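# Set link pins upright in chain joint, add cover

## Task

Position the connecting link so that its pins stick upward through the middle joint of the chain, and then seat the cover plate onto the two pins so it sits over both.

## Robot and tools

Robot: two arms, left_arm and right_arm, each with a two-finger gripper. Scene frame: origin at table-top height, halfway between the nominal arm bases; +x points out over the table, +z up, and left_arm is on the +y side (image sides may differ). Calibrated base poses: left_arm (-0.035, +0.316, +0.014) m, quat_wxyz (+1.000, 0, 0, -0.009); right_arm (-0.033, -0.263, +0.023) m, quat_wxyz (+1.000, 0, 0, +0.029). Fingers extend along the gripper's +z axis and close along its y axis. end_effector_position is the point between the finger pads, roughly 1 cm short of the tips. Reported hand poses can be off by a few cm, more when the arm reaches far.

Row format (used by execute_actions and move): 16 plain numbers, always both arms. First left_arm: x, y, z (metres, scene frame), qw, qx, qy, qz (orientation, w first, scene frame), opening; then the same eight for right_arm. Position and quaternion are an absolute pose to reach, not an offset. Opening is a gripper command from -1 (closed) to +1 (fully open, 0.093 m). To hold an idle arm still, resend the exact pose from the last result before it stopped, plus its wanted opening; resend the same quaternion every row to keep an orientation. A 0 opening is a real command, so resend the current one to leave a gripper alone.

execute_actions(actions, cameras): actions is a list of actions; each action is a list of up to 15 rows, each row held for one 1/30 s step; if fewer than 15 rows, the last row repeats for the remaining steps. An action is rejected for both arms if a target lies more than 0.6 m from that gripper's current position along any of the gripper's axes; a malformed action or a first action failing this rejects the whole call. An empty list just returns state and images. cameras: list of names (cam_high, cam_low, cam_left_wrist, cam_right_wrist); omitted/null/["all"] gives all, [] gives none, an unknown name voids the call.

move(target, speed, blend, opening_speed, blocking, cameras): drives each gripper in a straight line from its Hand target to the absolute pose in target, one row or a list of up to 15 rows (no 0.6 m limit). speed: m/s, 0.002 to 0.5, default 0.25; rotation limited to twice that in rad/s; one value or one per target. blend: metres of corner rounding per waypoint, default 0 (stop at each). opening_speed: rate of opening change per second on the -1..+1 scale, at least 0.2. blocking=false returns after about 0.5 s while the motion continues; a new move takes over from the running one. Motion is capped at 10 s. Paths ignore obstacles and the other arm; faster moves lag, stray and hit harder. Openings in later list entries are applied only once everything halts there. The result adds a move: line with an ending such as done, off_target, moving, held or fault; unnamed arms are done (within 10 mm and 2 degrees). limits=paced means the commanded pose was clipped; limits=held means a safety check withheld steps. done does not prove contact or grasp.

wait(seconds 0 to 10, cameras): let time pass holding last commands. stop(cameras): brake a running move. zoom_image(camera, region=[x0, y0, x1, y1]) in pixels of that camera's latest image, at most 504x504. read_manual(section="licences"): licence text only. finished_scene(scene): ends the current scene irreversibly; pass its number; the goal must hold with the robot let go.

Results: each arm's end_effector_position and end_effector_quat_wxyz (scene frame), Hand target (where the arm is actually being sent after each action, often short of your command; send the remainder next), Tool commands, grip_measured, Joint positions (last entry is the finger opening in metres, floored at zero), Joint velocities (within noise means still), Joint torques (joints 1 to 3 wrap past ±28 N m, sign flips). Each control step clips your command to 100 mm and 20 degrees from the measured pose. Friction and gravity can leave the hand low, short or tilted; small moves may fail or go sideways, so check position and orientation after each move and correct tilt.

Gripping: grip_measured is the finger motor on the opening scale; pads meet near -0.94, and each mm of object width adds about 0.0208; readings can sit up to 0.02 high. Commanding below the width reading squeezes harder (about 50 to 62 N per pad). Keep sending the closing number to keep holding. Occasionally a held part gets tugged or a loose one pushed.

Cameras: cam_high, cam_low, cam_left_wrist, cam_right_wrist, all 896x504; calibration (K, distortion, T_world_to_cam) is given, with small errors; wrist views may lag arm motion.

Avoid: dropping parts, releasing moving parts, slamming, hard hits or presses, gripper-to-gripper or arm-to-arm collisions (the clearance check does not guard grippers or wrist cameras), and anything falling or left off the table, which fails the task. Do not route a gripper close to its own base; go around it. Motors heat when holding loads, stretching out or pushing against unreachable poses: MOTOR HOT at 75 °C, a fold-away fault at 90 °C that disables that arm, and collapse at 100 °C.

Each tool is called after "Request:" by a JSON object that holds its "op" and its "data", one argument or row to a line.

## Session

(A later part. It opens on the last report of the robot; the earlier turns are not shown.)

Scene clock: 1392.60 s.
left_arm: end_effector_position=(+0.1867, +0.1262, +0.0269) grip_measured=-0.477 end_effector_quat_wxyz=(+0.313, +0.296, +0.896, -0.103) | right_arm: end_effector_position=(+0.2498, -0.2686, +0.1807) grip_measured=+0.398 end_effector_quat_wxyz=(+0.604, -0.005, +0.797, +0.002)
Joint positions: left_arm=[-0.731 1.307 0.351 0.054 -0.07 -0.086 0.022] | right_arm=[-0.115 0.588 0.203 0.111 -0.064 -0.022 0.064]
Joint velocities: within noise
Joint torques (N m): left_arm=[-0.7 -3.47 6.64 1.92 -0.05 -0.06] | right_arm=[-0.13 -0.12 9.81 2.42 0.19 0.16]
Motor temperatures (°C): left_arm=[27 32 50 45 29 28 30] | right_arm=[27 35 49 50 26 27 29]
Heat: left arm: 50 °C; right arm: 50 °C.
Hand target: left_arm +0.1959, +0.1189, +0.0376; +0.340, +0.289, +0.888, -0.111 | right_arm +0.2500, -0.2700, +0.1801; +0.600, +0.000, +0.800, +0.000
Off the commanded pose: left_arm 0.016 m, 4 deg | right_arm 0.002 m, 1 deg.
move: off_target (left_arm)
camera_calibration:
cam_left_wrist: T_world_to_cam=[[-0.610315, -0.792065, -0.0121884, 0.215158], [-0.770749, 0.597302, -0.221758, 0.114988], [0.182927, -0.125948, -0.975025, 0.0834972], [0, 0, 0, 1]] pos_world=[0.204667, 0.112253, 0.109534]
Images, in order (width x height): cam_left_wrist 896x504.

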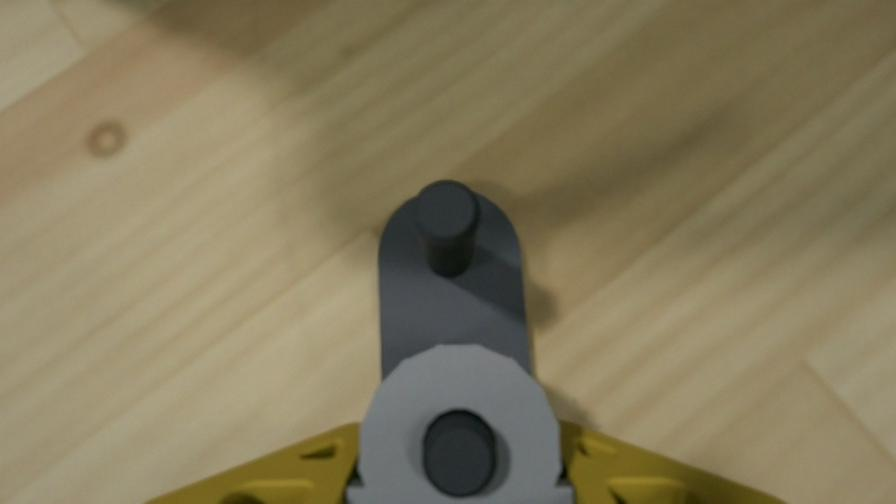

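Request:
{"op": "move", "data": {
  "target": [
    [0.1966,0.1185,0.033,0.3409,0.2885,0.8879,-0.1107,-0.85,0.25,-0.27,0.18,0.6,0.0,0.8,0.0,0.4]
  ],
  "speed": 0.04,
  "cameras": ["cam_left_wrist"]
}}

Request:
{"op": "move", "data": {
  "target": [
    [0.1966,0.1185,0.029,0.3409,0.2885,0.8879,-0.1107,-0.85,0.25,-0.27,0.18,0.6,0.0,0.8,0.0,0.4]
  ],
  "speed": 0.04,
  "cameras": ["cam_left_wrist","cam_high"]
}}

Scene clock: 1401.27 s.
left_arm: end_effector_position=(+0.1878, +0.1251, +0.0242) grip_measured=-0.477 end_effector_quat_wxyz=(+0.316, +0.296, +0.895, -0.104) | right_arm: end_effector_position=(+0.2498, -0.2686, +0.1807) grip_measured=+0.398 end_effector_quat_wxyz=(+0.604, -0.005, +0.797, +0.002)
Joint positions: left_arm=[-0.731 1.326 0.343 0.087 -0.07 -0.086 0.022] | right_arm=[-0.115 0.588 0.203 0.111 -0.064 -0.022 0.064]
Joint velocities: within noise
Joint torques (N m): left_arm=[-0.68 -3.41 6.56 1.88 -0.06 -0.05] | right_arm=[-0.06 -0.08 9.91 2.42 0.13 0.2]
Motor temperatures (°C): left_arm=[27 32 51 45 29 28 30] | right_arm=[27 34 49 50 26 27 29]
Heat: left arm: 51 °C; right arm: 50 °C.
Hand target: left_arm +0.1961, +0.1188, +0.0335; +0.340, +0.289, +0.888, -0.111 | right_arm +0.2500, -0.2700, +0.1801; +0.600, +0.000, +0.800, +0.000
Off the commanded pose: left_arm 0.014 m, 3 deg | right_arm 0.002 m, 1 deg.
move: off_target (left_arm)
camera_calibration:
cam_left_wrist: T_world_to_cam=[[-0.610255, -0.792121, -0.0115581, 0.214963], [-0.769616, 0.59625, -0.228422, 0.11598], [0.187829, -0.1305, -0.973494, 0.0801339], [0, 0, 0, 1]] pos_world=[0.20539, 0.111581, 0.106987]
Images, in order (width x height): cam_left_wrist 896x504.

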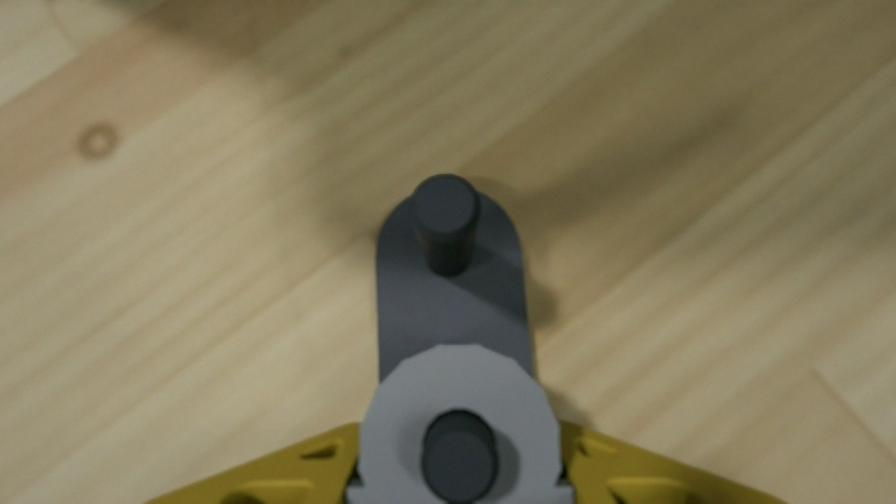

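Scene clock: 1402.10 s.
left_arm: end_effector_position=(+0.1904, +0.1226, +0.0238) grip_measured=-0.477 end_effector_quat_wxyz=(+0.323, +0.295, +0.893, -0.107) | right_arm: end_effector_position=(+0.2498, -0.2686, +0.1807) grip_measured=+0.398 end_effector_quat_wxyz=(+0.604, -0.005, +0.797, +0.002)
Joint positions: left_arm=[-0.731 1.342 0.339 0.124 -0.07 -0.086 0.022] | right_arm=[-0.115 0.588 0.203 0.111 -0.064 -0.022 0.064]
Joint velocities: within noise
Joint torques (N m): left_arm=[-0.65 -3.06 6.08 1.83 -0.06 -0.05] | right_arm=[-0.12 -0.27 9.76 2.43 0.13 0.19]
Motor temperatures (°C): left_arm=[27 32 51 45 29 28 30] | right_arm=[27 34 49 50 26 27 29]
Heat: left arm: 51 °C; right arm: 50 °C.
Hand target: left_arm +0.1963, +0.1186, +0.0293; +0.340, +0.289, +0.888, -0.111 | right_arm +0.2500, -0.2700, +0.1801; +0.600, +0.000, +0.800, +0.000
Off the commanded pose: left_arm 0.009 m, 2 deg | right_arm 0.002 m, 1 deg.
move: done
camera_calibration:
cam_left_wrist: T_world_to_cam=[[-0.610128, -0.792239, -0.0100855, 0.214583], [-0.766843, 0.593675, -0.243928, 0.119534], [0.199237, -0.141094, -0.969741, 0.0779704], [0, 0, 0, 1]] pos_world=[0.207052, 0.110038, 0.106933]
Images, in order (width x height): cam_high 896x504, cam_left_wrist 896x504.

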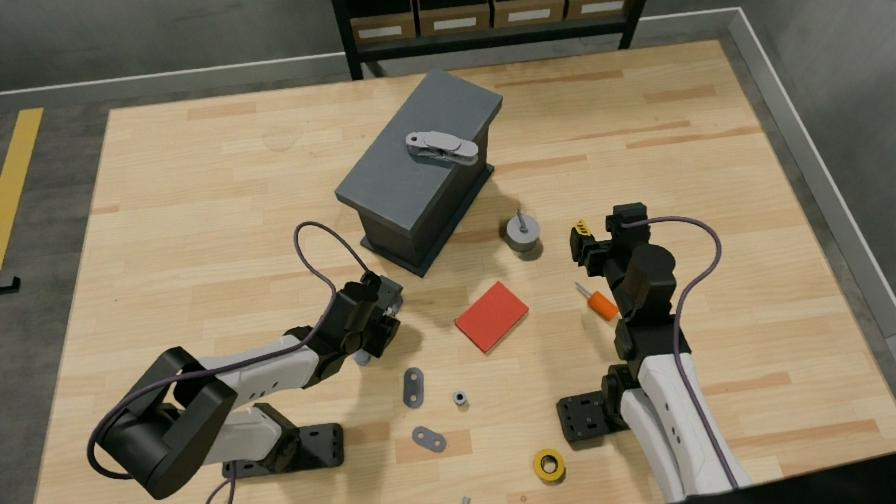

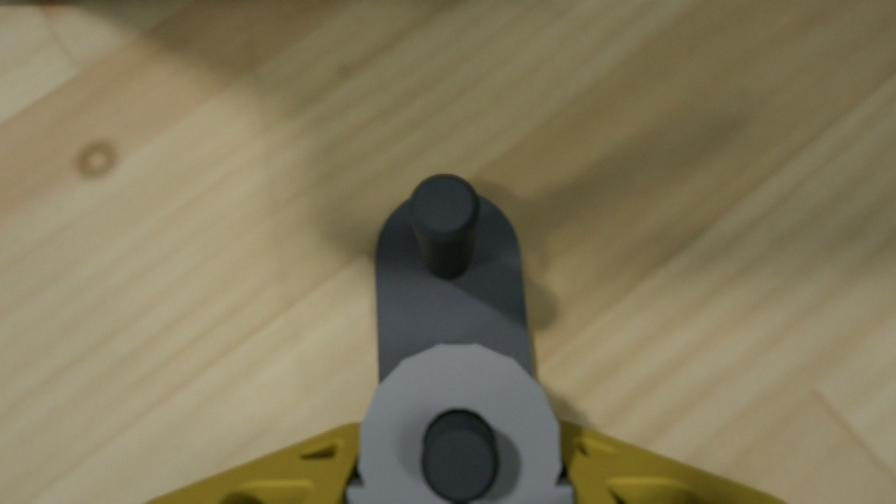

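Request:
{"op": "move", "data": {
  "target": [
    [0.1955,0.1190,0.033,0.3409,0.2885,0.8879,-0.1107,-0.05,0.25,-0.27,0.18,0.6,0.0,0.8,0.0,0.4],
    [0.1900,0.1240,0.10,0.3409,0.2885,0.8879,-0.1107,-0.05,0.25,-0.27,0.18,0.6,0.0,0.8,0.0,0.4],
    [0.1900,0.1440,0.20,0.3409,0.2885,0.8879,-0.1107,-0.05,0.25,-0.27,0.18,0.6,0.0,0.8,0.0,0.4]
  ],
  "speed": [0.04,0.06,0.15],
  "opening_speed": 0.4,
  "cameras": ["cam_left_wrist","cam_high"]
}}

Scene clock: 1416.53 s.
left_arm: end_effector_position=(+0.1887, +0.1459, +0.1903) grip_measured=-0.052 end_effector_quat_wxyz=(+0.333, +0.286, +0.892, -0.103) | right_arm: end_effector_position=(+0.2498, -0.2686, +0.1807) grip_measured=+0.398 end_effector_quat_wxyz=(+0.604, -0.005, +0.797, +0.002)
Joint positions: left_arm=[-0.658 0.975 0.845 -0.729 -0.042 -0.039 0.043] | right_arm=[-0.115 0.588 0.203 0.111 -0.064 -0.022 0.064]
Joint velocities: within noise
Joint torques (N m): left_arm=[0.31 -2.47 9.83 1.47 0.21 0.07] | right_arm=[-0.02 -0.23 9.57 2.42 0.15 0.16]
Motor temperatures (°C): left_arm=[27 32 51 43 29 28 30] | right_arm=[27 34 50 50 26 27 29]
Heat: left arm: 51 °C; right arm: 50 °C.
Hand target: left_arm +0.1900, +0.1441, +0.1999; +0.341, +0.288, +0.888, -0.110 | right_arm +0.2500, -0.2700, +0.1801; +0.600, +0.000, +0.800, +0.000
Off the commanded pose: left_arm 0.010 m, 1 deg | right_arm 0.002 m, 1 deg.
move: done
camera_calibration:
cam_left_wrist: T_world_to_cam=[[-0.594633, -0.803786, -0.0184169, 0.233928], [-0.773, 0.577857, -0.261824, 0.151895], [0.221093, -0.141453, -0.96494, 0.238141], [0, 0, 0, 1]] pos_world=[0.203865, 0.133941, 0.27387]
Images, in order (width x height): cam_high 896x504, cam_left_wrist 896x504.

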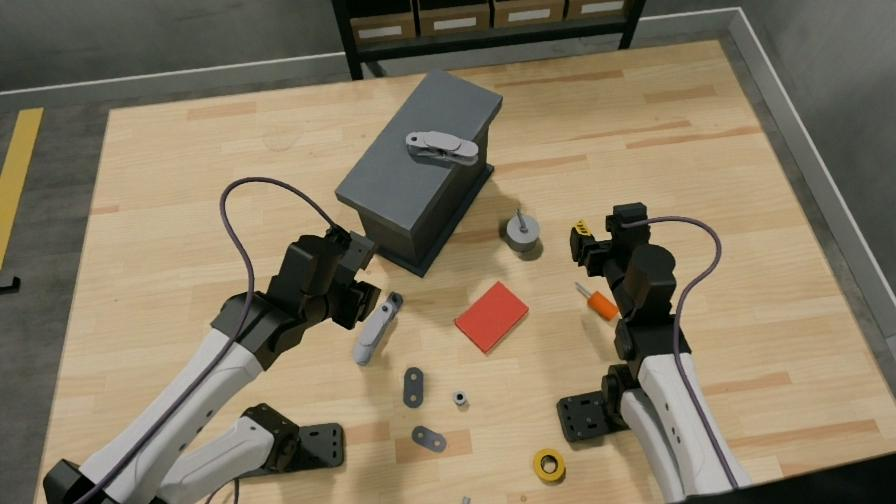

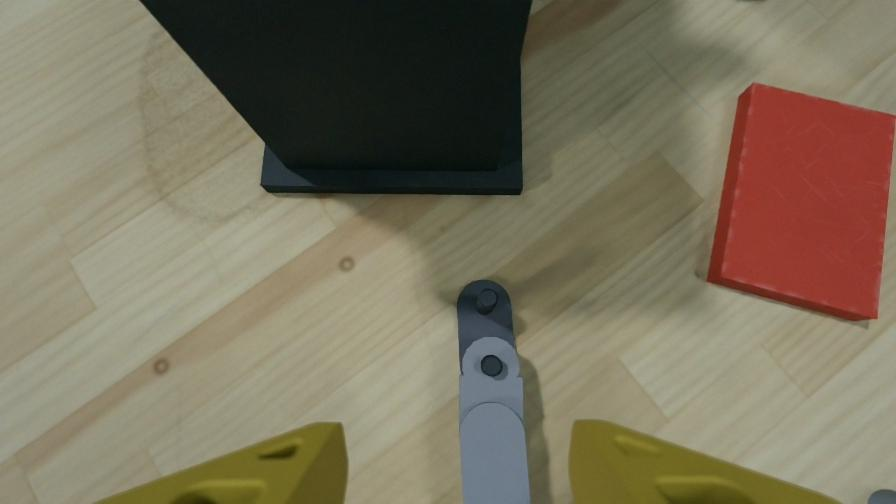

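Request:
{"op": "move", "data": {
  "target": [
    [0.22,0.25,0.22,0.5,0.0,0.866,0.0,0.3,0.28,-0.20,0.30,0.2695,-0.5786,0.7405,0.2106,0.4],
    [0.22,0.33,0.18,0.5,0.0,0.866,0.0,0.3,0.36,-0.08,0.32,0.2695,-0.5786,0.7405,0.2106,0.4]
  ],
  "speed": 0.15,
  "blend": 0.03,
  "cameras": ["cam_right_wrist","cam_high","cam_low"]
}}

Scene clock: 1446.00 s.
left_arm: end_effector_position=(+0.2185, +0.3307, +0.1799) grip_measured=+0.298 end_effector_quat_wxyz=(+0.497, -0.005, +0.868, +0.002) | right_arm: end_effector_position=(+0.3579, -0.0794, +0.3208) grip_measured=+0.398 end_effector_quat_wxyz=(+0.278, -0.578, +0.737, +0.213)
Joint positions: left_arm=[0.138 0.556 0.459 -0.437 0.095 0.055 0.06] | right_arm=[0.149 2.035 2.405 -1.572 -0.629 -1.002 0.064]
Joint velocities: within noise
Joint torques (N m): left_arm=[0.31 0.28 7.58 1.96 0.28 0.12] | right_arm=[0.08 -9.43 8.81 1.04 -0.21 0.18]
Motor temperatures (°C): left_arm=[27 31 56 42 29 28 29] | right_arm=[27 34 49 49 26 27 29]
Heat: left arm: 56 °C; right arm: 49 °C.
Hand target: left_arm +0.2199, +0.3300, +0.1801; +0.500, +0.000, +0.866, +0.000 | right_arm +0.3599, -0.0800, +0.3199; +0.275, -0.577, +0.740, +0.209
Off the commanded pose: left_arm 0.002 m, 1 deg | right_arm 0.002 m, 1 deg.
joint sent to its limit (right arm) — joint 4 (wrist pitch), lower limit. The joint targets still meet the commanded pose.
move: done
camera_calibration:
cam_right_wrist: T_world_to_cam=[[0.974979, -0.220487, 0.0283236, -0.377762], [-0.208636, -0.951575, -0.225778, 0.105939], [0.0767331, 0.214219, -0.973767, 0.386678], [0, 0, 0, 1]] pos_world=[0.360742, -0.0653161, 0.411153]
Images, in order (width x height): cam_high 896x504, cam_low 896x504, cam_right_wrist 896x504.

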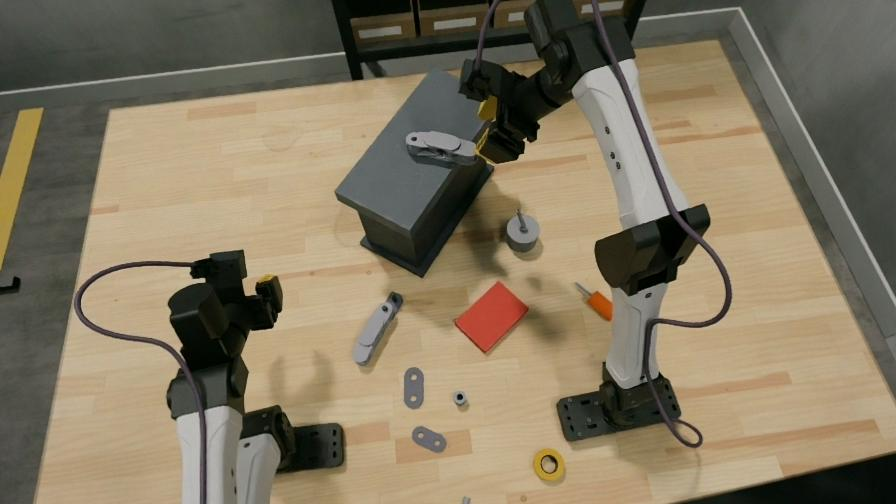

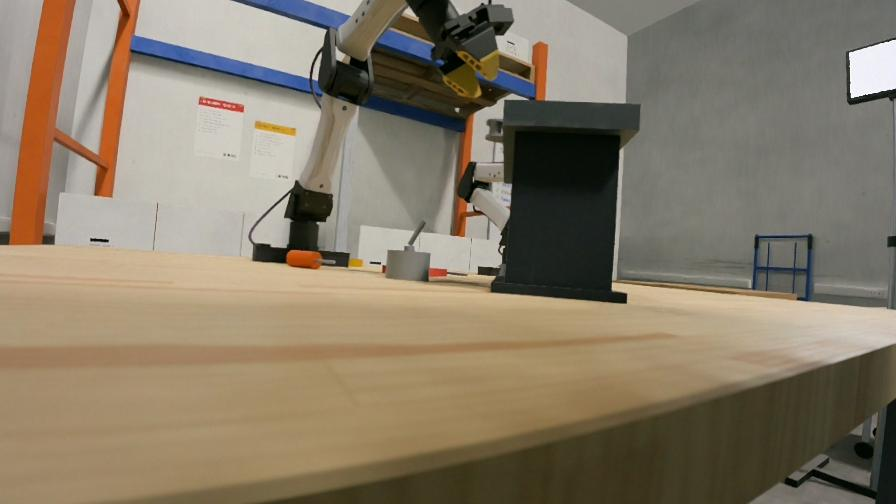

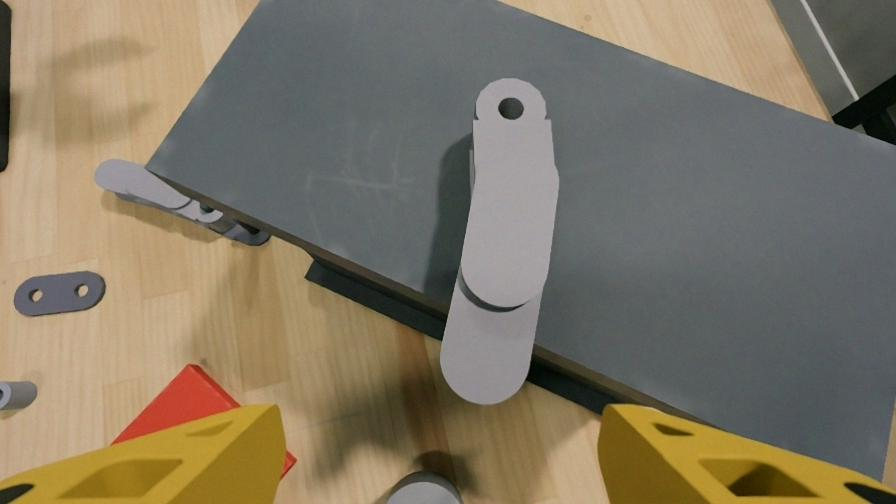

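Request:
{"op": "move", "data": {
  "target": [
    [0.22,0.33,0.18,0.5,0.0,0.866,0.0,0.3,0.404,-0.002,0.300,0.2620,-0.6040,0.7198,0.2198,0.4]
  ],
  "speed": 0.1,
  "cameras": ["cam_right_wrist"]
}}

Scene clock: 1456.30 s.
left_arm: end_effector_position=(+0.2186, +0.3306, +0.1801) grip_measured=+0.298 end_effector_quat_wxyz=(+0.497, -0.005, +0.868, +0.002) | right_arm: end_effector_position=(+0.3996, -0.0035, +0.3006) grip_measured=+0.398 end_effector_quat_wxyz=(+0.296, -0.591, +0.717, +0.221)
Joint positions: left_arm=[0.138 0.556 0.459 -0.436 0.095 0.055 0.06] | right_arm=[0.291 2.362 2.844 -1.57 -0.607 -0.875 0.064]
Joint velocities: within noise
Joint torques (N m): left_arm=[0.29 0.27 7.56 1.95 0.25 0.09] | right_arm=[0.21 -11.55 8.39 1.47 -0.14 0.17]
Motor temperatures (°C): left_arm=[27 31 55 43 29 28 28] | right_arm=[27 36 48 47 26 27 29]
Heat: left arm: 55 °C; right arm: 48 °C.
Hand target: left_arm +0.2200, +0.3300, +0.1801; +0.500, +0.000, +0.866, +0.000 | right_arm +0.4035, -0.0022, +0.2995; +0.299, -0.590, +0.719, +0.215
Off the commanded pose: left_arm 0.001 m, 1 deg | right_arm 0.005 m, 4 deg.
elbow stopped short (right arm): the move would have taken joint 3 (elbow) straighter than the controller allows.
move: off_target (right_arm)
camera_calibration:
cam_right_wrist: T_world_to_cam=[[0.981145, -0.185632, 0.0538139, -0.411179], [-0.165393, -0.950464, -0.263179, 0.176337], [0.100003, 0.249316, -0.963245, 0.335246], [0, 0, 0, 1]] pos_world=[0.399066, 0.00769242, 0.391459]
Images, in order (width x height): cam_right_wrist 896x504.

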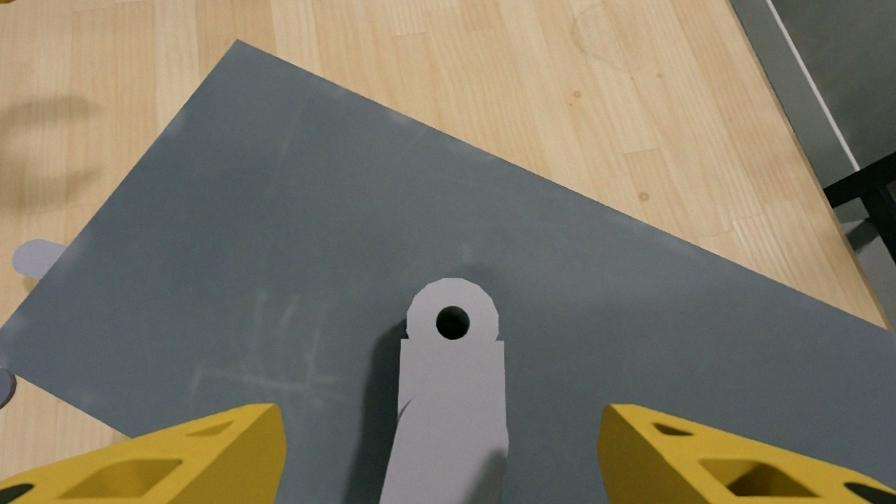

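Request:
{"op": "move", "data": {
  "target": [
    [0.22,0.33,0.18,0.5,0.0,0.866,0.0,0.3,0.408,0.010,0.272,0.2620,-0.6040,0.7198,0.2198,0.4]
  ],
  "speed": 0.06,
  "cameras": ["cam_right_wrist"]
}}

Scene clock: 1467.97 s.
left_arm: end_effector_position=(+0.2186, +0.3305, +0.1801) grip_measured=+0.298 end_effector_quat_wxyz=(+0.497, -0.005, +0.868, +0.002) | right_arm: end_effector_position=(+0.4040, +0.0070, +0.2744) grip_measured=+0.398 end_effector_quat_wxyz=(+0.271, -0.595, +0.722, +0.225)
Joint positions: left_arm=[0.138 0.556 0.459 -0.436 0.096 0.055 0.06] | right_arm=[0.311 2.415 2.844 -1.564 -0.594 -0.874 0.064]
Joint velocities: within noise
Joint torques (N m): left_arm=[0.31 0.24 7.57 1.94 0.27 0.1] | right_arm=[0.32 -11.54 8.68 1.35 -0.17 0.08]
Motor temperatures (°C): left_arm=[27 31 54 43 29 28 28] | right_arm=[27 41 48 45 26 27 29]
Heat: left arm: 54 °C; right arm: 48 °C.
Hand target: left_arm +0.2199, +0.3300, +0.1800; +0.500, +0.000, +0.866, +0.000 | right_arm +0.4075, +0.0098, +0.2717; +0.275, -0.599, +0.720, +0.218
Off the commanded pose: left_arm 0.001 m, 1 deg | right_arm 0.006 m, 2 deg.
elbow stopped short (right arm): the move would have taken joint 3 (elbow) straighter than the controller allows.
move: done
camera_calibration:
cam_right_wrist: T_world_to_cam=[[0.985105, -0.170973, 0.0183524, -0.404077], [-0.162247, -0.959535, -0.230149, 0.169891], [0.0569589, 0.223743, -0.972982, 0.327155], [0, 0, 0, 1]] pos_world=[0.406989, 0.0207316, 0.364833]
Images, in order (width x height): cam_right_wrist 896x504.

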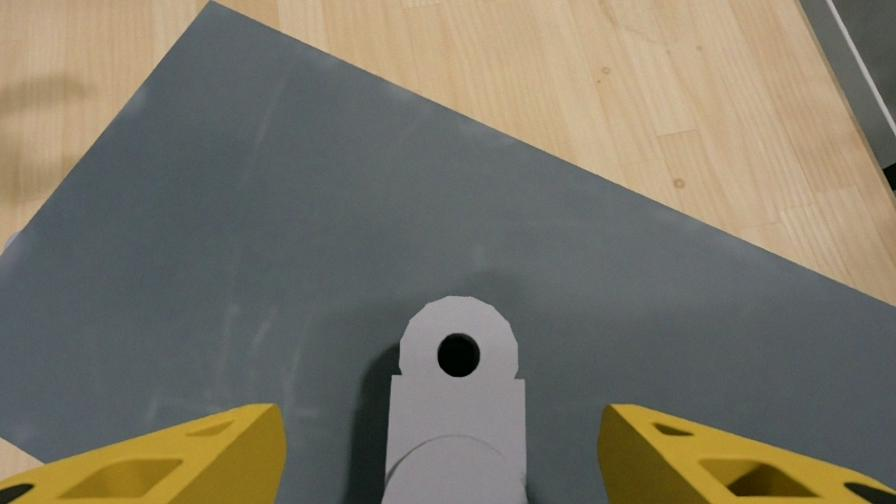

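Request:
{"op": "move", "data": {
  "target": [
    [0.22,0.33,0.18,0.5,0.0,0.866,0.0,0.3,0.411,0.0085,0.253,0.2620,-0.6040,0.7198,0.2198,0.4]
  ],
  "speed": 0.05,
  "cameras": ["cam_right_wrist"]
}}

Scene clock: 1484.83 s.
left_arm: end_effector_position=(+0.2187, +0.3305, +0.1801) grip_measured=+0.298 end_effector_quat_wxyz=(+0.497, -0.004, +0.868, +0.002) | right_arm: end_effector_position=(+0.4113, +0.0098, +0.2513) grip_measured=+0.398 end_effector_quat_wxyz=(+0.259, -0.602, +0.721, +0.227)
Joint positions: left_arm=[0.138 0.556 0.459 -0.436 0.096 0.055 0.06] | right_arm=[0.311 2.415 2.746 -1.5 -0.593 -0.897 0.064]
Joint velocities: within noise
Joint torques (N m): left_arm=[0.35 0.25 7.57 1.93 0.27 0.09] | right_arm=[0.08 -14.48 5.61 1.28 -0.18 0.02]
Motor temperatures (°C): left_arm=[27 30 54 43 29 28 28] | right_arm=[27 44 48 44 26 27 29]
Heat: left arm: 54 °C; right arm: 48 °C.
Hand target: left_arm +0.2200, +0.3300, +0.1801; +0.500, +0.000, +0.866, +0.000 | right_arm +0.4111, +0.0085, +0.2531; +0.261, -0.604, +0.720, +0.220
Off the commanded pose: left_arm 0.001 m, 1 deg | right_arm 0.002 m, 1 deg.
move: done
camera_calibration:
cam_right_wrist: T_world_to_cam=[[0.988149, -0.153423, 0.00489575, -0.408406], [-0.148887, -0.965719, -0.212647, 0.158511], [0.0373528, 0.209398, -0.977117, 0.312872], [0, 0, 0, 1]] pos_world=[0.41548, 0.0249041, 0.341419]
Images, in order (width x height): cam_right_wrist 896x504.

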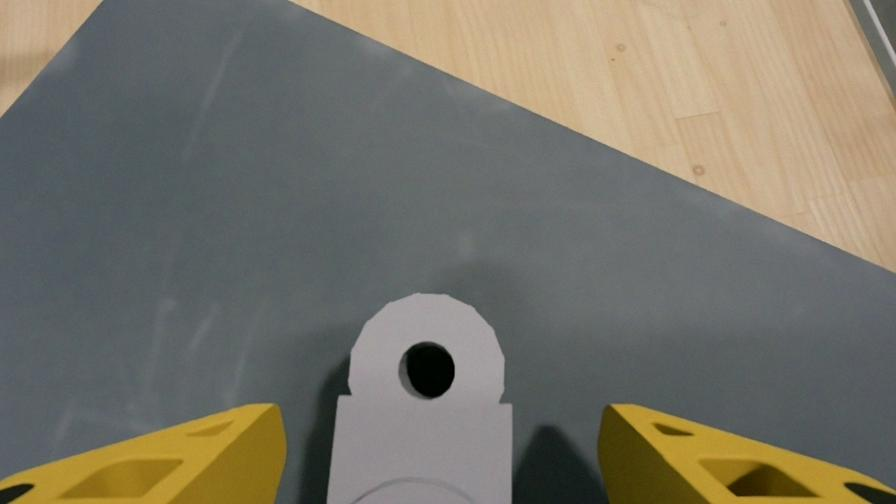

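Request:
{"op": "move", "data": {
  "target": [
    [0.22,0.33,0.18,0.5,0.0,0.866,0.0,0.3,0.4105,0.0085,0.2525,0.2620,-0.6040,0.7198,0.2198,-0.85]
  ],
  "speed": 0.05,
  "opening_speed": 0.6,
  "cameras": ["cam_right_wrist"]
}}

Scene clock: 1495.17 s.
left_arm: end_effector_position=(+0.2187, +0.3305, +0.1801) grip_measured=+0.298 end_effector_quat_wxyz=(+0.497, -0.004, +0.868, +0.002) | right_arm: end_effector_position=(+0.4114, +0.0097, +0.2441) grip_measured=-0.474 end_effector_quat_wxyz=(+0.251, -0.601, +0.724, +0.229)
Joint positions: left_arm=[0.138 0.556 0.459 -0.436 0.096 0.055 0.06] | right_arm=[0.311 2.415 2.72 -1.491 -0.593 -0.898 0.022]
Joint velocities: within noise
Joint torques (N m): left_arm=[0.34 0.24 7.56 1.96 0.26 0.08] | right_arm=[0.06 -15.73 5.48 1.32 -0.18 0.07]
Motor temperatures (°C): left_arm=[27 30 53 44 29 28 28] | right_arm=[27 48 46 43 26 27 29]
Heat: left arm: 53 °C; right arm: 48 °C.
Hand target: left_arm +0.2200, +0.3300, +0.1801; +0.500, +0.000, +0.866, +0.000 | right_arm +0.4105, +0.0085, +0.2525; +0.261, -0.605, +0.720, +0.220
Off the commanded pose: left_arm 0.001 m, 1 deg | right_arm 0.009 m, 2 deg.
move: done
camera_calibration:
cam_right_wrist: T_world_to_cam=[[0.988131, -0.153295, -0.00988279, -0.404884], [-0.152076, -0.967136, -0.203766, 0.156153], [0.0216783, 0.20285, -0.97897, 0.312815], [0, 0, 0, 1]] pos_world=[0.417044, 0.0254999, 0.334053]
Images, in order (width x height): cam_right_wrist 896x504.

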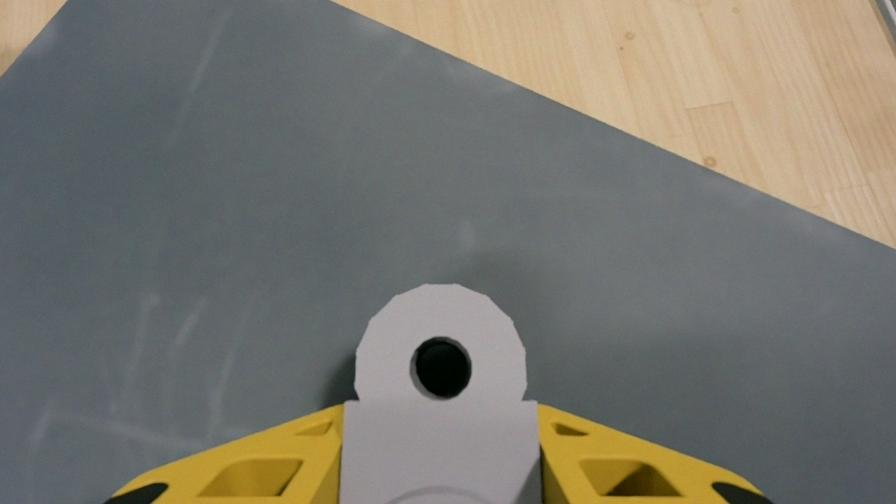

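Request:
{"op": "move", "data": {
  "target": [
    [0.22,0.33,0.18,0.5,0.0,0.866,0.0,0.3,0.395,0.0,0.30,0.2620,-0.6040,0.7198,0.2198,-0.85],
    [0.22,0.33,0.18,0.5,0.0,0.866,0.0,0.3,0.34,-0.06,0.31,0.2620,-0.6040,0.7198,0.2198,-0.85],
    [0.22,0.33,0.18,0.5,0.0,0.866,0.0,0.3,0.24,-0.09,0.20,0.2620,-0.6040,0.7198,0.2198,-0.85]
  ],
  "speed": [0.06,0.08,0.1],
  "blend": [0.01,0.02,0],
  "cameras": ["cam_right_wrist","cam_high"]
}}

Scene clock: 1570.07 s.
left_arm: end_effector_position=(+0.2187, +0.3305, +0.1801) grip_measured=+0.298 end_effector_quat_wxyz=(+0.497, -0.004, +0.868, +0.002) | right_arm: end_effector_position=(+0.2380, -0.0923, +0.1867) grip_measured=-0.474 end_effector_quat_wxyz=(+0.232, -0.602, +0.732, +0.219)
Joint positions: left_arm=[0.138 0.556 0.459 -0.436 0.096 0.055 0.06] | right_arm=[0.205 1.477 1.208 -1.022 -0.595 -1.028 0.022]
Joint velocities: within noise
Joint torques (N m): left_arm=[0.28 0.23 7.62 1.95 0.28 0.09] | right_arm=[-0.88 -9.4 7.38 1.21 -0.58 0.05]
Motor temperatures (°C): left_arm=[27 30 53 44 29 28 28] | right_arm=[27 64 42 40 26 27 32]
Heat: left arm: 53 °C; right arm: 64 °C.
Hand target: left_arm +0.2200, +0.3300, +0.1801; +0.500, +0.000, +0.866, +0.000 | right_arm +0.2397, -0.0902, +0.1999; +0.261, -0.605, +0.720, +0.220
Off the commanded pose: left_arm 0.001 m, 1 deg | right_arm 0.014 m, 4 deg.
move: off_target (right_arm)
camera_calibration:
cam_right_wrist: T_world_to_cam=[[0.987281, -0.157344, -0.0227849, -0.247461], [-0.158956, -0.974142, -0.160563, 0.0122925], [0.00306796, 0.162142, -0.986763, 0.283239], [0, 0, 0, 1]] pos_world=[0.245399, -0.0728869, 0.275825]
Images, in order (width x height): cam_high 896x504, cam_right_wrist 896x504.

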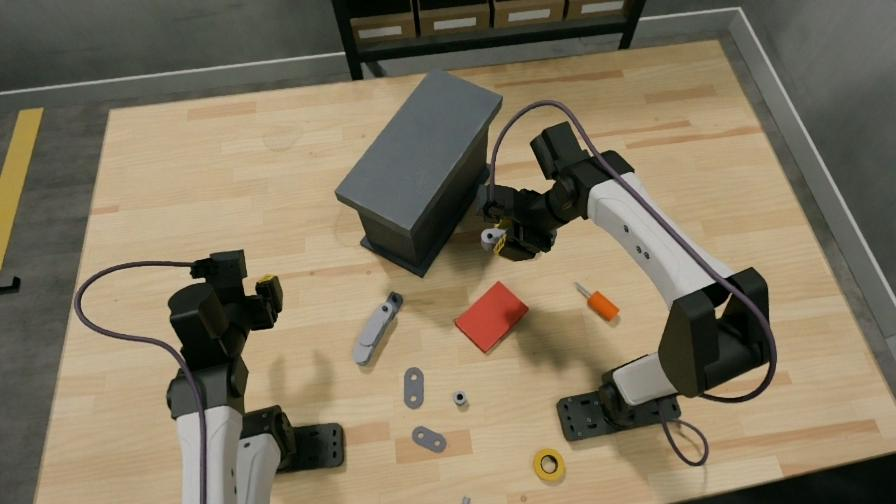

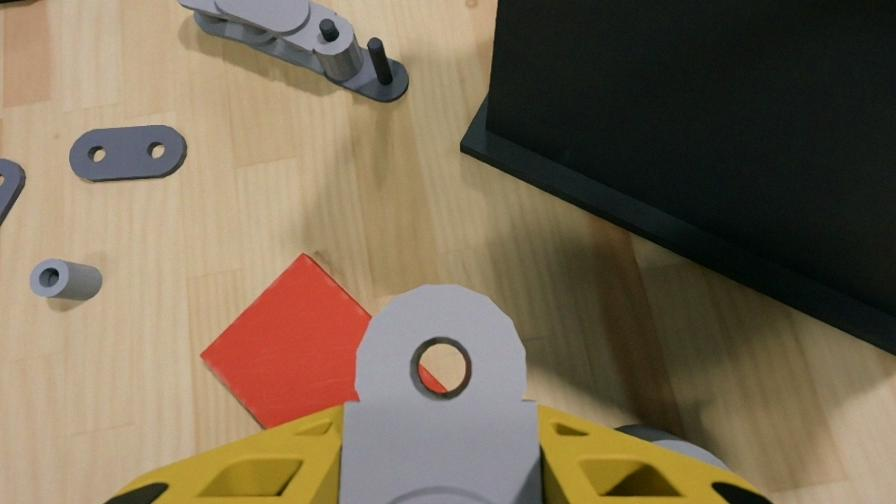

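Request:
{"op": "move", "data": {
  "target": [
    [0.20,0.20,0.22,0.3409,0.2885,0.8879,-0.1107,0.1,0.24,-0.09,0.20,0.2620,-0.6040,0.7198,0.2198,-0.85],
    [0.1980,0.1190,0.11,0.3409,0.2885,0.8879,-0.1107,0.1,0.24,-0.09,0.20,0.2620,-0.6040,0.7198,0.2198,-0.85]
  ],
  "speed": 0.15,
  "blend": 0.02,
  "cameras": ["cam_left_wrist"]
}}

Scene clock: 1586.73 s.
left_arm: end_effector_position=(+0.1966, +0.1196, +0.1108) grip_measured=+0.102 end_effector_quat_wxyz=(+0.337, +0.292, +0.888, -0.114) | right_arm: end_effector_position=(+0.2383, -0.0922, +0.1868) grip_measured=-0.474 end_effector_quat_wxyz=(+0.233, -0.602, +0.731, +0.219)
Joint positions: left_arm=[-0.721 1.103 0.577 -0.32 -0.063 -0.078 0.05] | right_arm=[0.205 1.477 1.208 -1.02 -0.595 -1.028 0.022]
Joint velocities: within noise
Joint torques (N m): left_arm=[-1.01 -2.39 7.09 1.64 -0.09 -0.1] | right_arm=[-0.91 -9.48 7.47 1.24 -0.59 0.03]
Motor temperatures (°C): left_arm=[27 30 53 44 29 28 27] | right_arm=[27 59 42 40 26 27 32]
Heat: left arm: 53 °C; right arm: 59 °C.
Hand target: left_arm +0.1980, +0.1190, +0.1101; +0.341, +0.289, +0.888, -0.111 | right_arm +0.2398, -0.0901, +0.1999; +0.262, -0.605, +0.720, +0.220
Off the commanded pose: left_arm 0.002 m, 1 deg | right_arm 0.013 m, 4 deg.
move: off_target (right_arm)
camera_calibration:
cam_left_wrist: T_world_to_cam=[[-0.610332, -0.792111, -0.00745411, 0.216551], [-0.760174, 0.588319, -0.275711, 0.150153], [0.222779, -0.162609, -0.961212, 0.157745], [0, 0, 0, 1]] pos_world=[0.211168, 0.108846, 0.194639]
Images, in order (width x height): cam_left_wrist 896x504.

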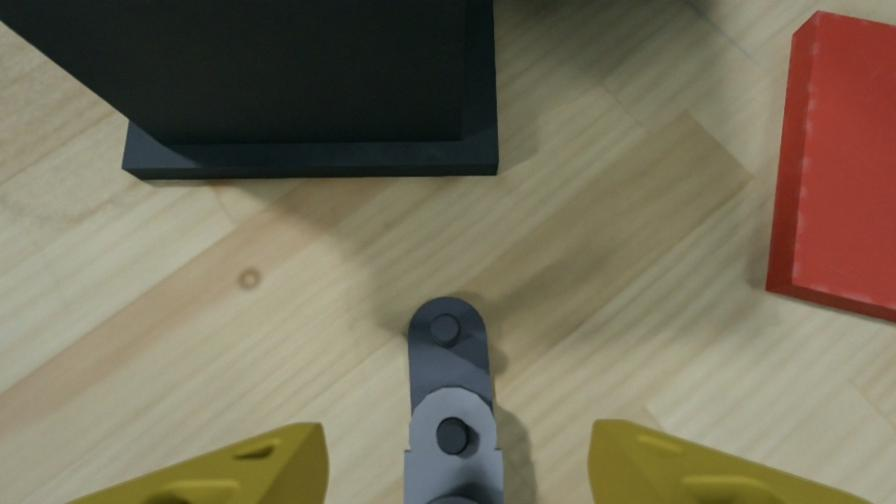

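Request:
{"op": "move", "data": {
  "target": [
    [0.1980,0.1190,0.070,0.3409,0.2885,0.8879,-0.1107,0.1,0.24,-0.09,0.20,0.2620,-0.6040,0.7198,0.2198,-0.85]
  ],
  "speed": 0.08,
  "cameras": ["cam_left_wrist"]
}}

Scene clock: 1596.80 s.
left_arm: end_effector_position=(+0.1971, +0.1193, +0.0712) grip_measured=+0.102 end_effector_quat_wxyz=(+0.338, +0.292, +0.887, -0.114) | right_arm: end_effector_position=(+0.2383, -0.0922, +0.1868) grip_measured=-0.474 end_effector_quat_wxyz=(+0.233, -0.602, +0.731, +0.219)
Joint positions: left_arm=[-0.721 1.188 0.451 -0.107 -0.064 -0.078 0.05] | right_arm=[0.205 1.477 1.208 -1.02 -0.595 -1.028 0.022]
Joint velocities: within noise
Joint torques (N m): left_arm=[-1.01 -2.51 6.72 1.66 -0.06 -0.08] | right_arm=[-0.79 -9.47 7.43 1.28 -0.58 0.07]
Motor temperatures (°C): left_arm=[27 30 53 43 29 28 27] | right_arm=[27 57 42 39 26 27 32]
Heat: left arm: 53 °C; right arm: 57 °C.
Hand target: left_arm +0.1980, +0.1191, +0.0700; +0.341, +0.289, +0.888, -0.111 | right_arm +0.2398, -0.0901, +0.1999; +0.261, -0.604, +0.720, +0.220
Off the commanded pose: left_arm 0.001 m, 1 deg | right_arm 0.013 m, 4 deg.
move: off_target (right_arm)
camera_calibration:
cam_left_wrist: T_world_to_cam=[[-0.609695, -0.792599, -0.00764394, 0.216282], [-0.760263, 0.587494, -0.277221, 0.140001], [0.224216, -0.163209, -0.960776, 0.119199], [0, 0, 0, 1]] pos_world=[0.211578, 0.10863, 0.154988]
Images, in order (width x height): cam_left_wrist 896x504.

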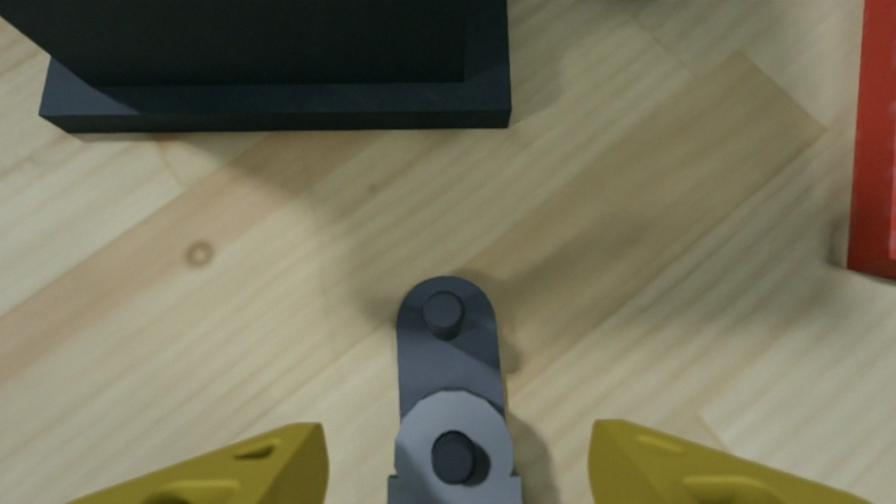

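Request:
{"op": "move", "data": {
  "target": [
    [0.1935,0.1225,0.028,0.3409,0.2885,0.8879,-0.1107,0.1,0.24,-0.09,0.20,0.2620,-0.6040,0.7198,0.2198,-0.85]
  ],
  "speed": 0.06,
  "cameras": ["cam_left_wrist"]
}}

Scene clock: 1605.97 s.
left_arm: end_effector_position=(+0.1930, +0.1222, +0.0292) grip_measured=+0.102 end_effector_quat_wxyz=(+0.338, +0.292, +0.887, -0.114) | right_arm: end_effector_position=(+0.2383, -0.0922, +0.1868) grip_measured=-0.474 end_effector_quat_wxyz=(+0.233, -0.602, +0.731, +0.219)
Joint positions: left_arm=[-0.723 1.321 0.324 0.154 -0.065 -0.08 0.05] | right_arm=[0.205 1.477 1.208 -1.02 -0.595 -1.028 0.022]
Joint velocities: within noise
Joint torques (N m): left_arm=[-1.02 -2.77 5.75 1.65 -0.05 -0.07] | right_arm=[-0.91 -9.44 7.61 1.21 -0.59 0.08]
Motor temperatures (°C): left_arm=[27 30 52 44 29 28 27] | right_arm=[27 56 43 39 26 27 32]
Heat: left arm: 52 °C; right arm: 56 °C.
Hand target: left_arm +0.1935, +0.1224, +0.0282; +0.341, +0.289, +0.888, -0.111 | right_arm +0.2398, -0.0901, +0.1999; +0.261, -0.604, +0.720, +0.220
Off the commanded pose: left_arm 0.001 m, 1 deg | right_arm 0.013 m, 4 deg.
move: off_target (right_arm)
camera_calibration:
cam_left_wrist: T_world_to_cam=[[-0.610078, -0.792309, -0.00716137, 0.215793], [-0.759872, 0.587615, -0.278036, 0.123486], [0.224499, -0.164182, -0.960544, 0.080369], [0, 0, 0, 1]] pos_world=[0.207442, 0.111607, 0.113077]
Images, in order (width x height): cam_left_wrist 896x504.

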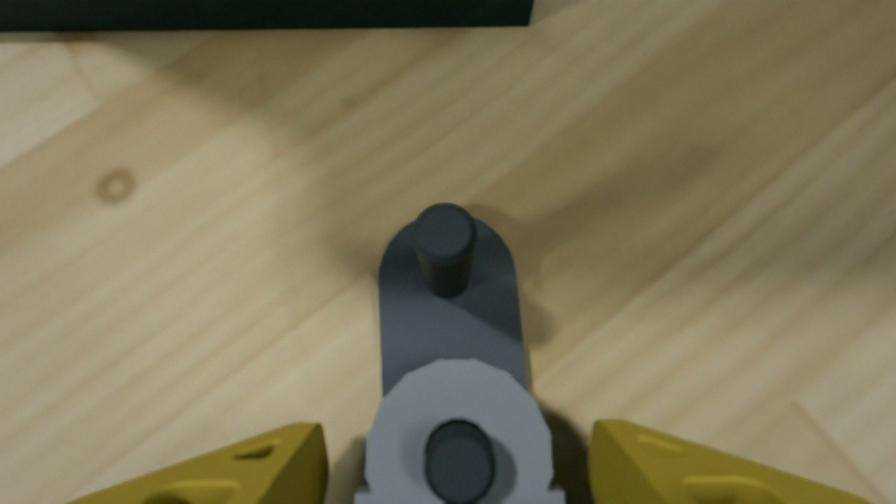

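Request:
{"op": "move", "data": {
  "target": [
    [0.1932,0.1228,0.025,0.3409,0.2885,0.8879,-0.1107,-0.8,0.24,-0.09,0.20,0.2620,-0.6040,0.7198,0.2198,-0.85],
    [0.1730,0.1430,0.026,0.3409,0.2885,0.8879,-0.1107,-0.8,0.24,-0.09,0.20,0.2620,-0.6040,0.7198,0.2198,-0.85]
  ],
  "speed": 0.04,
  "opening_speed": 0.5,
  "cameras": ["cam_left_wrist","cam_high"]
}}

Scene clock: 1614.67 s.
left_arm: end_effector_position=(+0.1735, +0.1404, +0.0257) grip_measured=-0.479 end_effector_quat_wxyz=(+0.340, +0.292, +0.887, -0.114) | right_arm: end_effector_position=(+0.2383, -0.0922, +0.1868) grip_measured=-0.474 end_effector_quat_wxyz=(+0.233, -0.602, +0.731, +0.219)
Joint positions: left_arm=[-0.723 1.187 0.226 0.121 -0.066 -0.08 0.022] | right_arm=[0.205 1.477 1.208 -1.02 -0.595 -1.028 0.022]
Joint velocities: within noise
Joint torques (N m): left_arm=[-0.24 -3.59 5.89 1.46 -0.01 -0.01] | right_arm=[-0.99 -9.43 7.43 1.24 -0.62 0.07]
Motor temperatures (°C): left_arm=[27 30 51 44 29 28 28] | right_arm=[27 55 43 39 26 27 32]
Heat: left arm: 51 °C; right arm: 55 °C.
Hand target: left_arm +0.1731, +0.1429, +0.0260; +0.341, +0.289, +0.888, -0.111 | right_arm +0.2398, -0.0901, +0.1999; +0.261, -0.604, +0.720, +0.220
Off the commanded pose: left_arm 0.003 m, 1 deg | right_arm 0.013 m, 4 deg.
move: off_target (right_arm)
camera_calibration:
cam_left_wrist: T_world_to_cam=[[-0.609245, -0.792942, -0.00797065, 0.218238], [-0.759466, 0.586357, -0.281776, 0.0972116], [0.228106, -0.165618, -0.959447, 0.0838299], [0, 0, 0, 1]] pos_world=[0.187667, 0.129933, 0.109562]
Images, in order (width x height): cam_high 896x504, cam_left_wrist 896x504.

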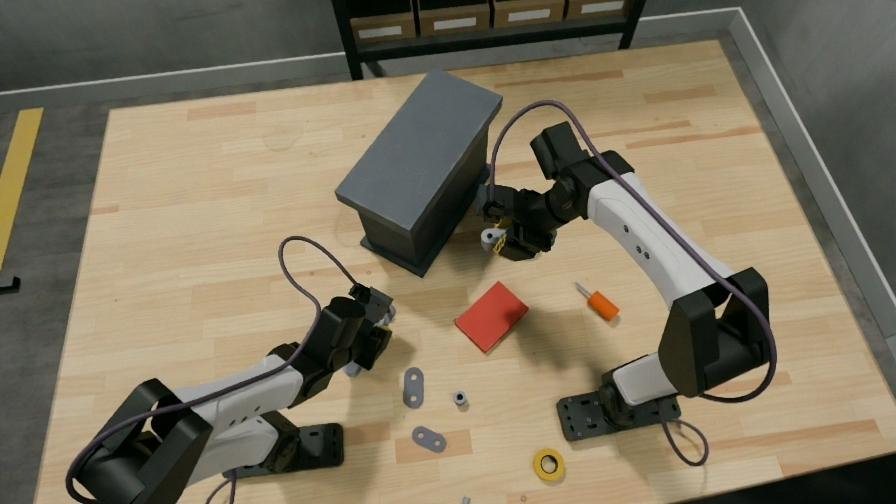

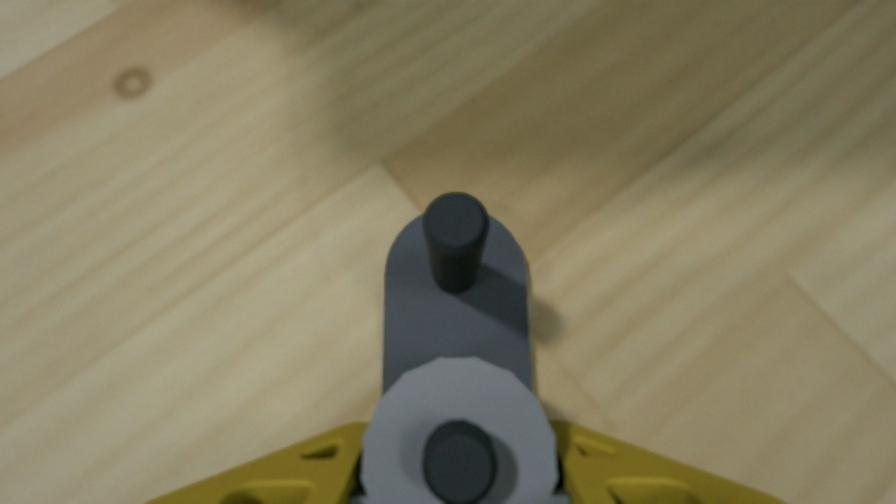

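Request:
{"op": "move", "data": {
  "target": [
    [0.1735,0.1425,0.028,0.3409,0.2885,0.8879,-0.1107,0.0,0.24,-0.09,0.20,0.2620,-0.6040,0.7198,0.2198,-0.85],
    [0.1720,0.1440,0.10,0.3409,0.2885,0.8879,-0.1107,0.0,0.24,-0.09,0.20,0.2620,-0.6040,0.7198,0.2198,-0.85],
    [0.22,0.25,0.20,0.5,0.0,0.866,0.0,0.3,0.24,-0.09,0.20,0.2620,-0.6040,0.7198,0.2198,-0.85],
    [0.22,0.33,0.18,0.5,0.0,0.866,0.0,0.3,0.20,0.0,0.17,0.2620,-0.6040,0.7198,0.2198,-0.85]
  ],
  "speed": [0.04,0.06,0.15,0.1],
  "blend": [0,0.01,0.03,0],
  "opening_speed": 0.5,
  "cameras": ["cam_right_wrist","cam_high"]
}}

Scene clock: 1636.87 s.
left_arm: end_effector_position=(+0.2185, +0.3307, +0.1803) grip_measured=+0.298 end_effector_quat_wxyz=(+0.497, -0.005, +0.867, +0.003) | right_arm: end_effector_position=(+0.1966, -0.0050, +0.1583) grip_measured=-0.474 end_effector_quat_wxyz=(+0.235, -0.604, +0.729, +0.219)
Joint positions: left_arm=[0.138 0.555 0.46 -0.437 0.095 0.055 0.06] | right_arm=[0.567 1.434 1.034 -0.687 -0.46 -0.642 0.022]
Joint velocities: within noise
Joint torques (N m): left_arm=[0.28 0.34 7.53 1.97 0.31 0.09] | right_arm=[0.35 -8.69 7.94 1.88 -0.27 0.21]
Motor temperatures (°C): left_arm=[27 30 51 43 29 28 28] | right_arm=[27 53 43 39 27 27 32]
Heat: left arm: 51 °C; right arm: 53 °C.
Hand target: left_arm +0.2199, +0.3300, +0.1800; +0.500, +0.000, +0.866, +0.000 | right_arm +0.1998, -0.0002, +0.1702; +0.262, -0.604, +0.720, +0.220
Off the commanded pose: left_arm 0.002 m, 1 deg | right_arm 0.013 m, 3 deg.
move: off_target (right_arm); blend cut to 0 m at target 3; target 3's new opening was sent with left_arm's hand 0.015 m and 3 deg from that target
camera_calibration:
cam_right_wrist: T_world_to_cam=[[0.987975, -0.153666, -0.017098, -0.194569], [-0.154371, -0.974166, -0.164835, 0.0860054], [0.0086733, 0.165492, -0.986173, 0.240005], [0, 0, 0, 1]] pos_world=[0.203424, 0.0141659, 0.247536]
Images, in order (width x height): cam_high 896x504, cam_right_wrist 896x504.

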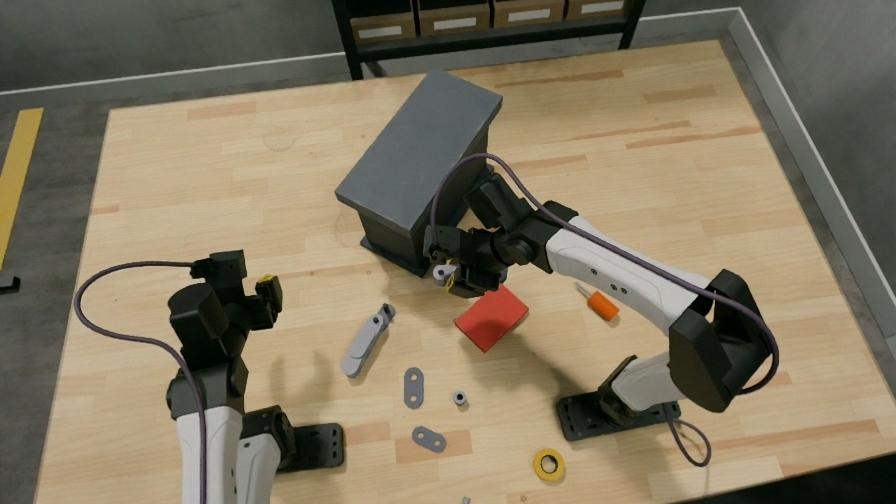

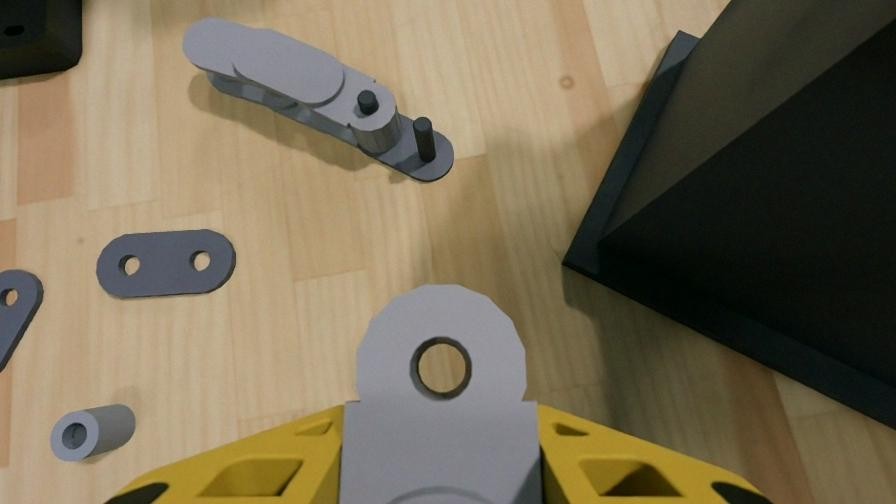

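Request:
{"op": "move", "data": {
  "target": [
    [0.22,0.33,0.18,0.5,0.0,0.866,0.0,0.3,0.203,0.095,0.115,0.2700,-0.6080,0.7150,0.2150,-0.85]
  ],
  "speed": 0.1,
  "cameras": ["cam_right_wrist"]
}}

Scene clock: 1648.03 s.
left_arm: end_effector_position=(+0.2186, +0.3305, +0.1805) grip_measured=+0.298 end_effector_quat_wxyz=(+0.498, -0.004, +0.867, +0.002) | right_arm: end_effector_position=(+0.1905, +0.0780, +0.0956) grip_measured=-0.474 end_effector_quat_wxyz=(+0.233, -0.611, +0.727, +0.209)
Joint positions: left_arm=[0.138 0.555 0.46 -0.436 0.096 0.055 0.06] | right_arm=[0.799 1.691 1.025 -0.349 -0.328 -0.446 0.022]
Joint velocities: within noise
Joint torques (N m): left_arm=[0.34 0.36 7.53 1.95 0.26 0.09] | right_arm=[0.29 -8.61 11.62 2.13 -0.09 0.19]
Motor temperatures (°C): left_arm=[27 30 51 44 29 28 28] | right_arm=[27 50 43 39 26 27 32]
Heat: left arm: 51 °C; right arm: 50 °C.
Hand target: left_arm +0.2199, +0.3300, +0.1800; +0.500, +0.000, +0.866, +0.000 | right_arm +0.2019, +0.0936, +0.1159; +0.270, -0.608, +0.715, +0.215
Off the commanded pose: left_arm 0.002 m, 1 deg | right_arm 0.029 m, 5 deg.
move: off_target (right_arm)
camera_calibration:
cam_right_wrist: T_world_to_cam=[[0.989437, -0.144966, -0.000428635, -0.179405], [-0.14345, -0.978654, -0.14717, 0.152192], [0.0209151, 0.145677, -0.989111, 0.164015], [0, 0, 0, 1]] pos_world=[0.195911, 0.0990424, 0.18455]
Images, in order (width x height): cam_right_wrist 896x504.

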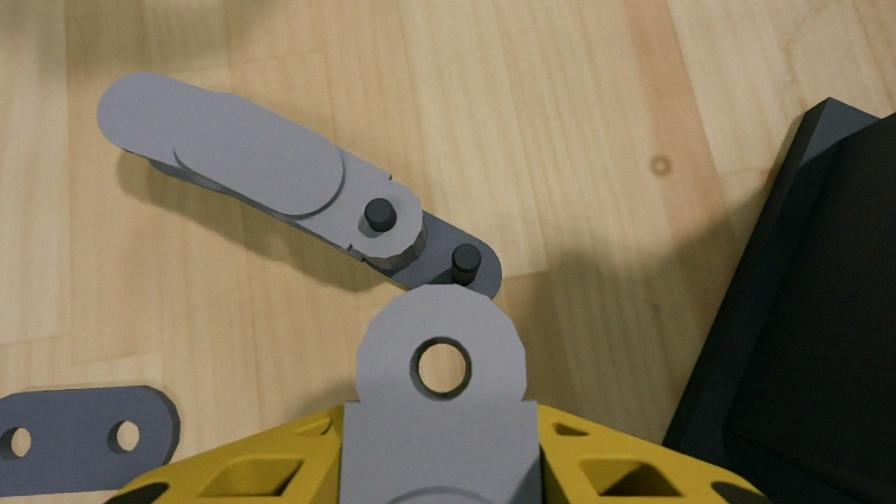

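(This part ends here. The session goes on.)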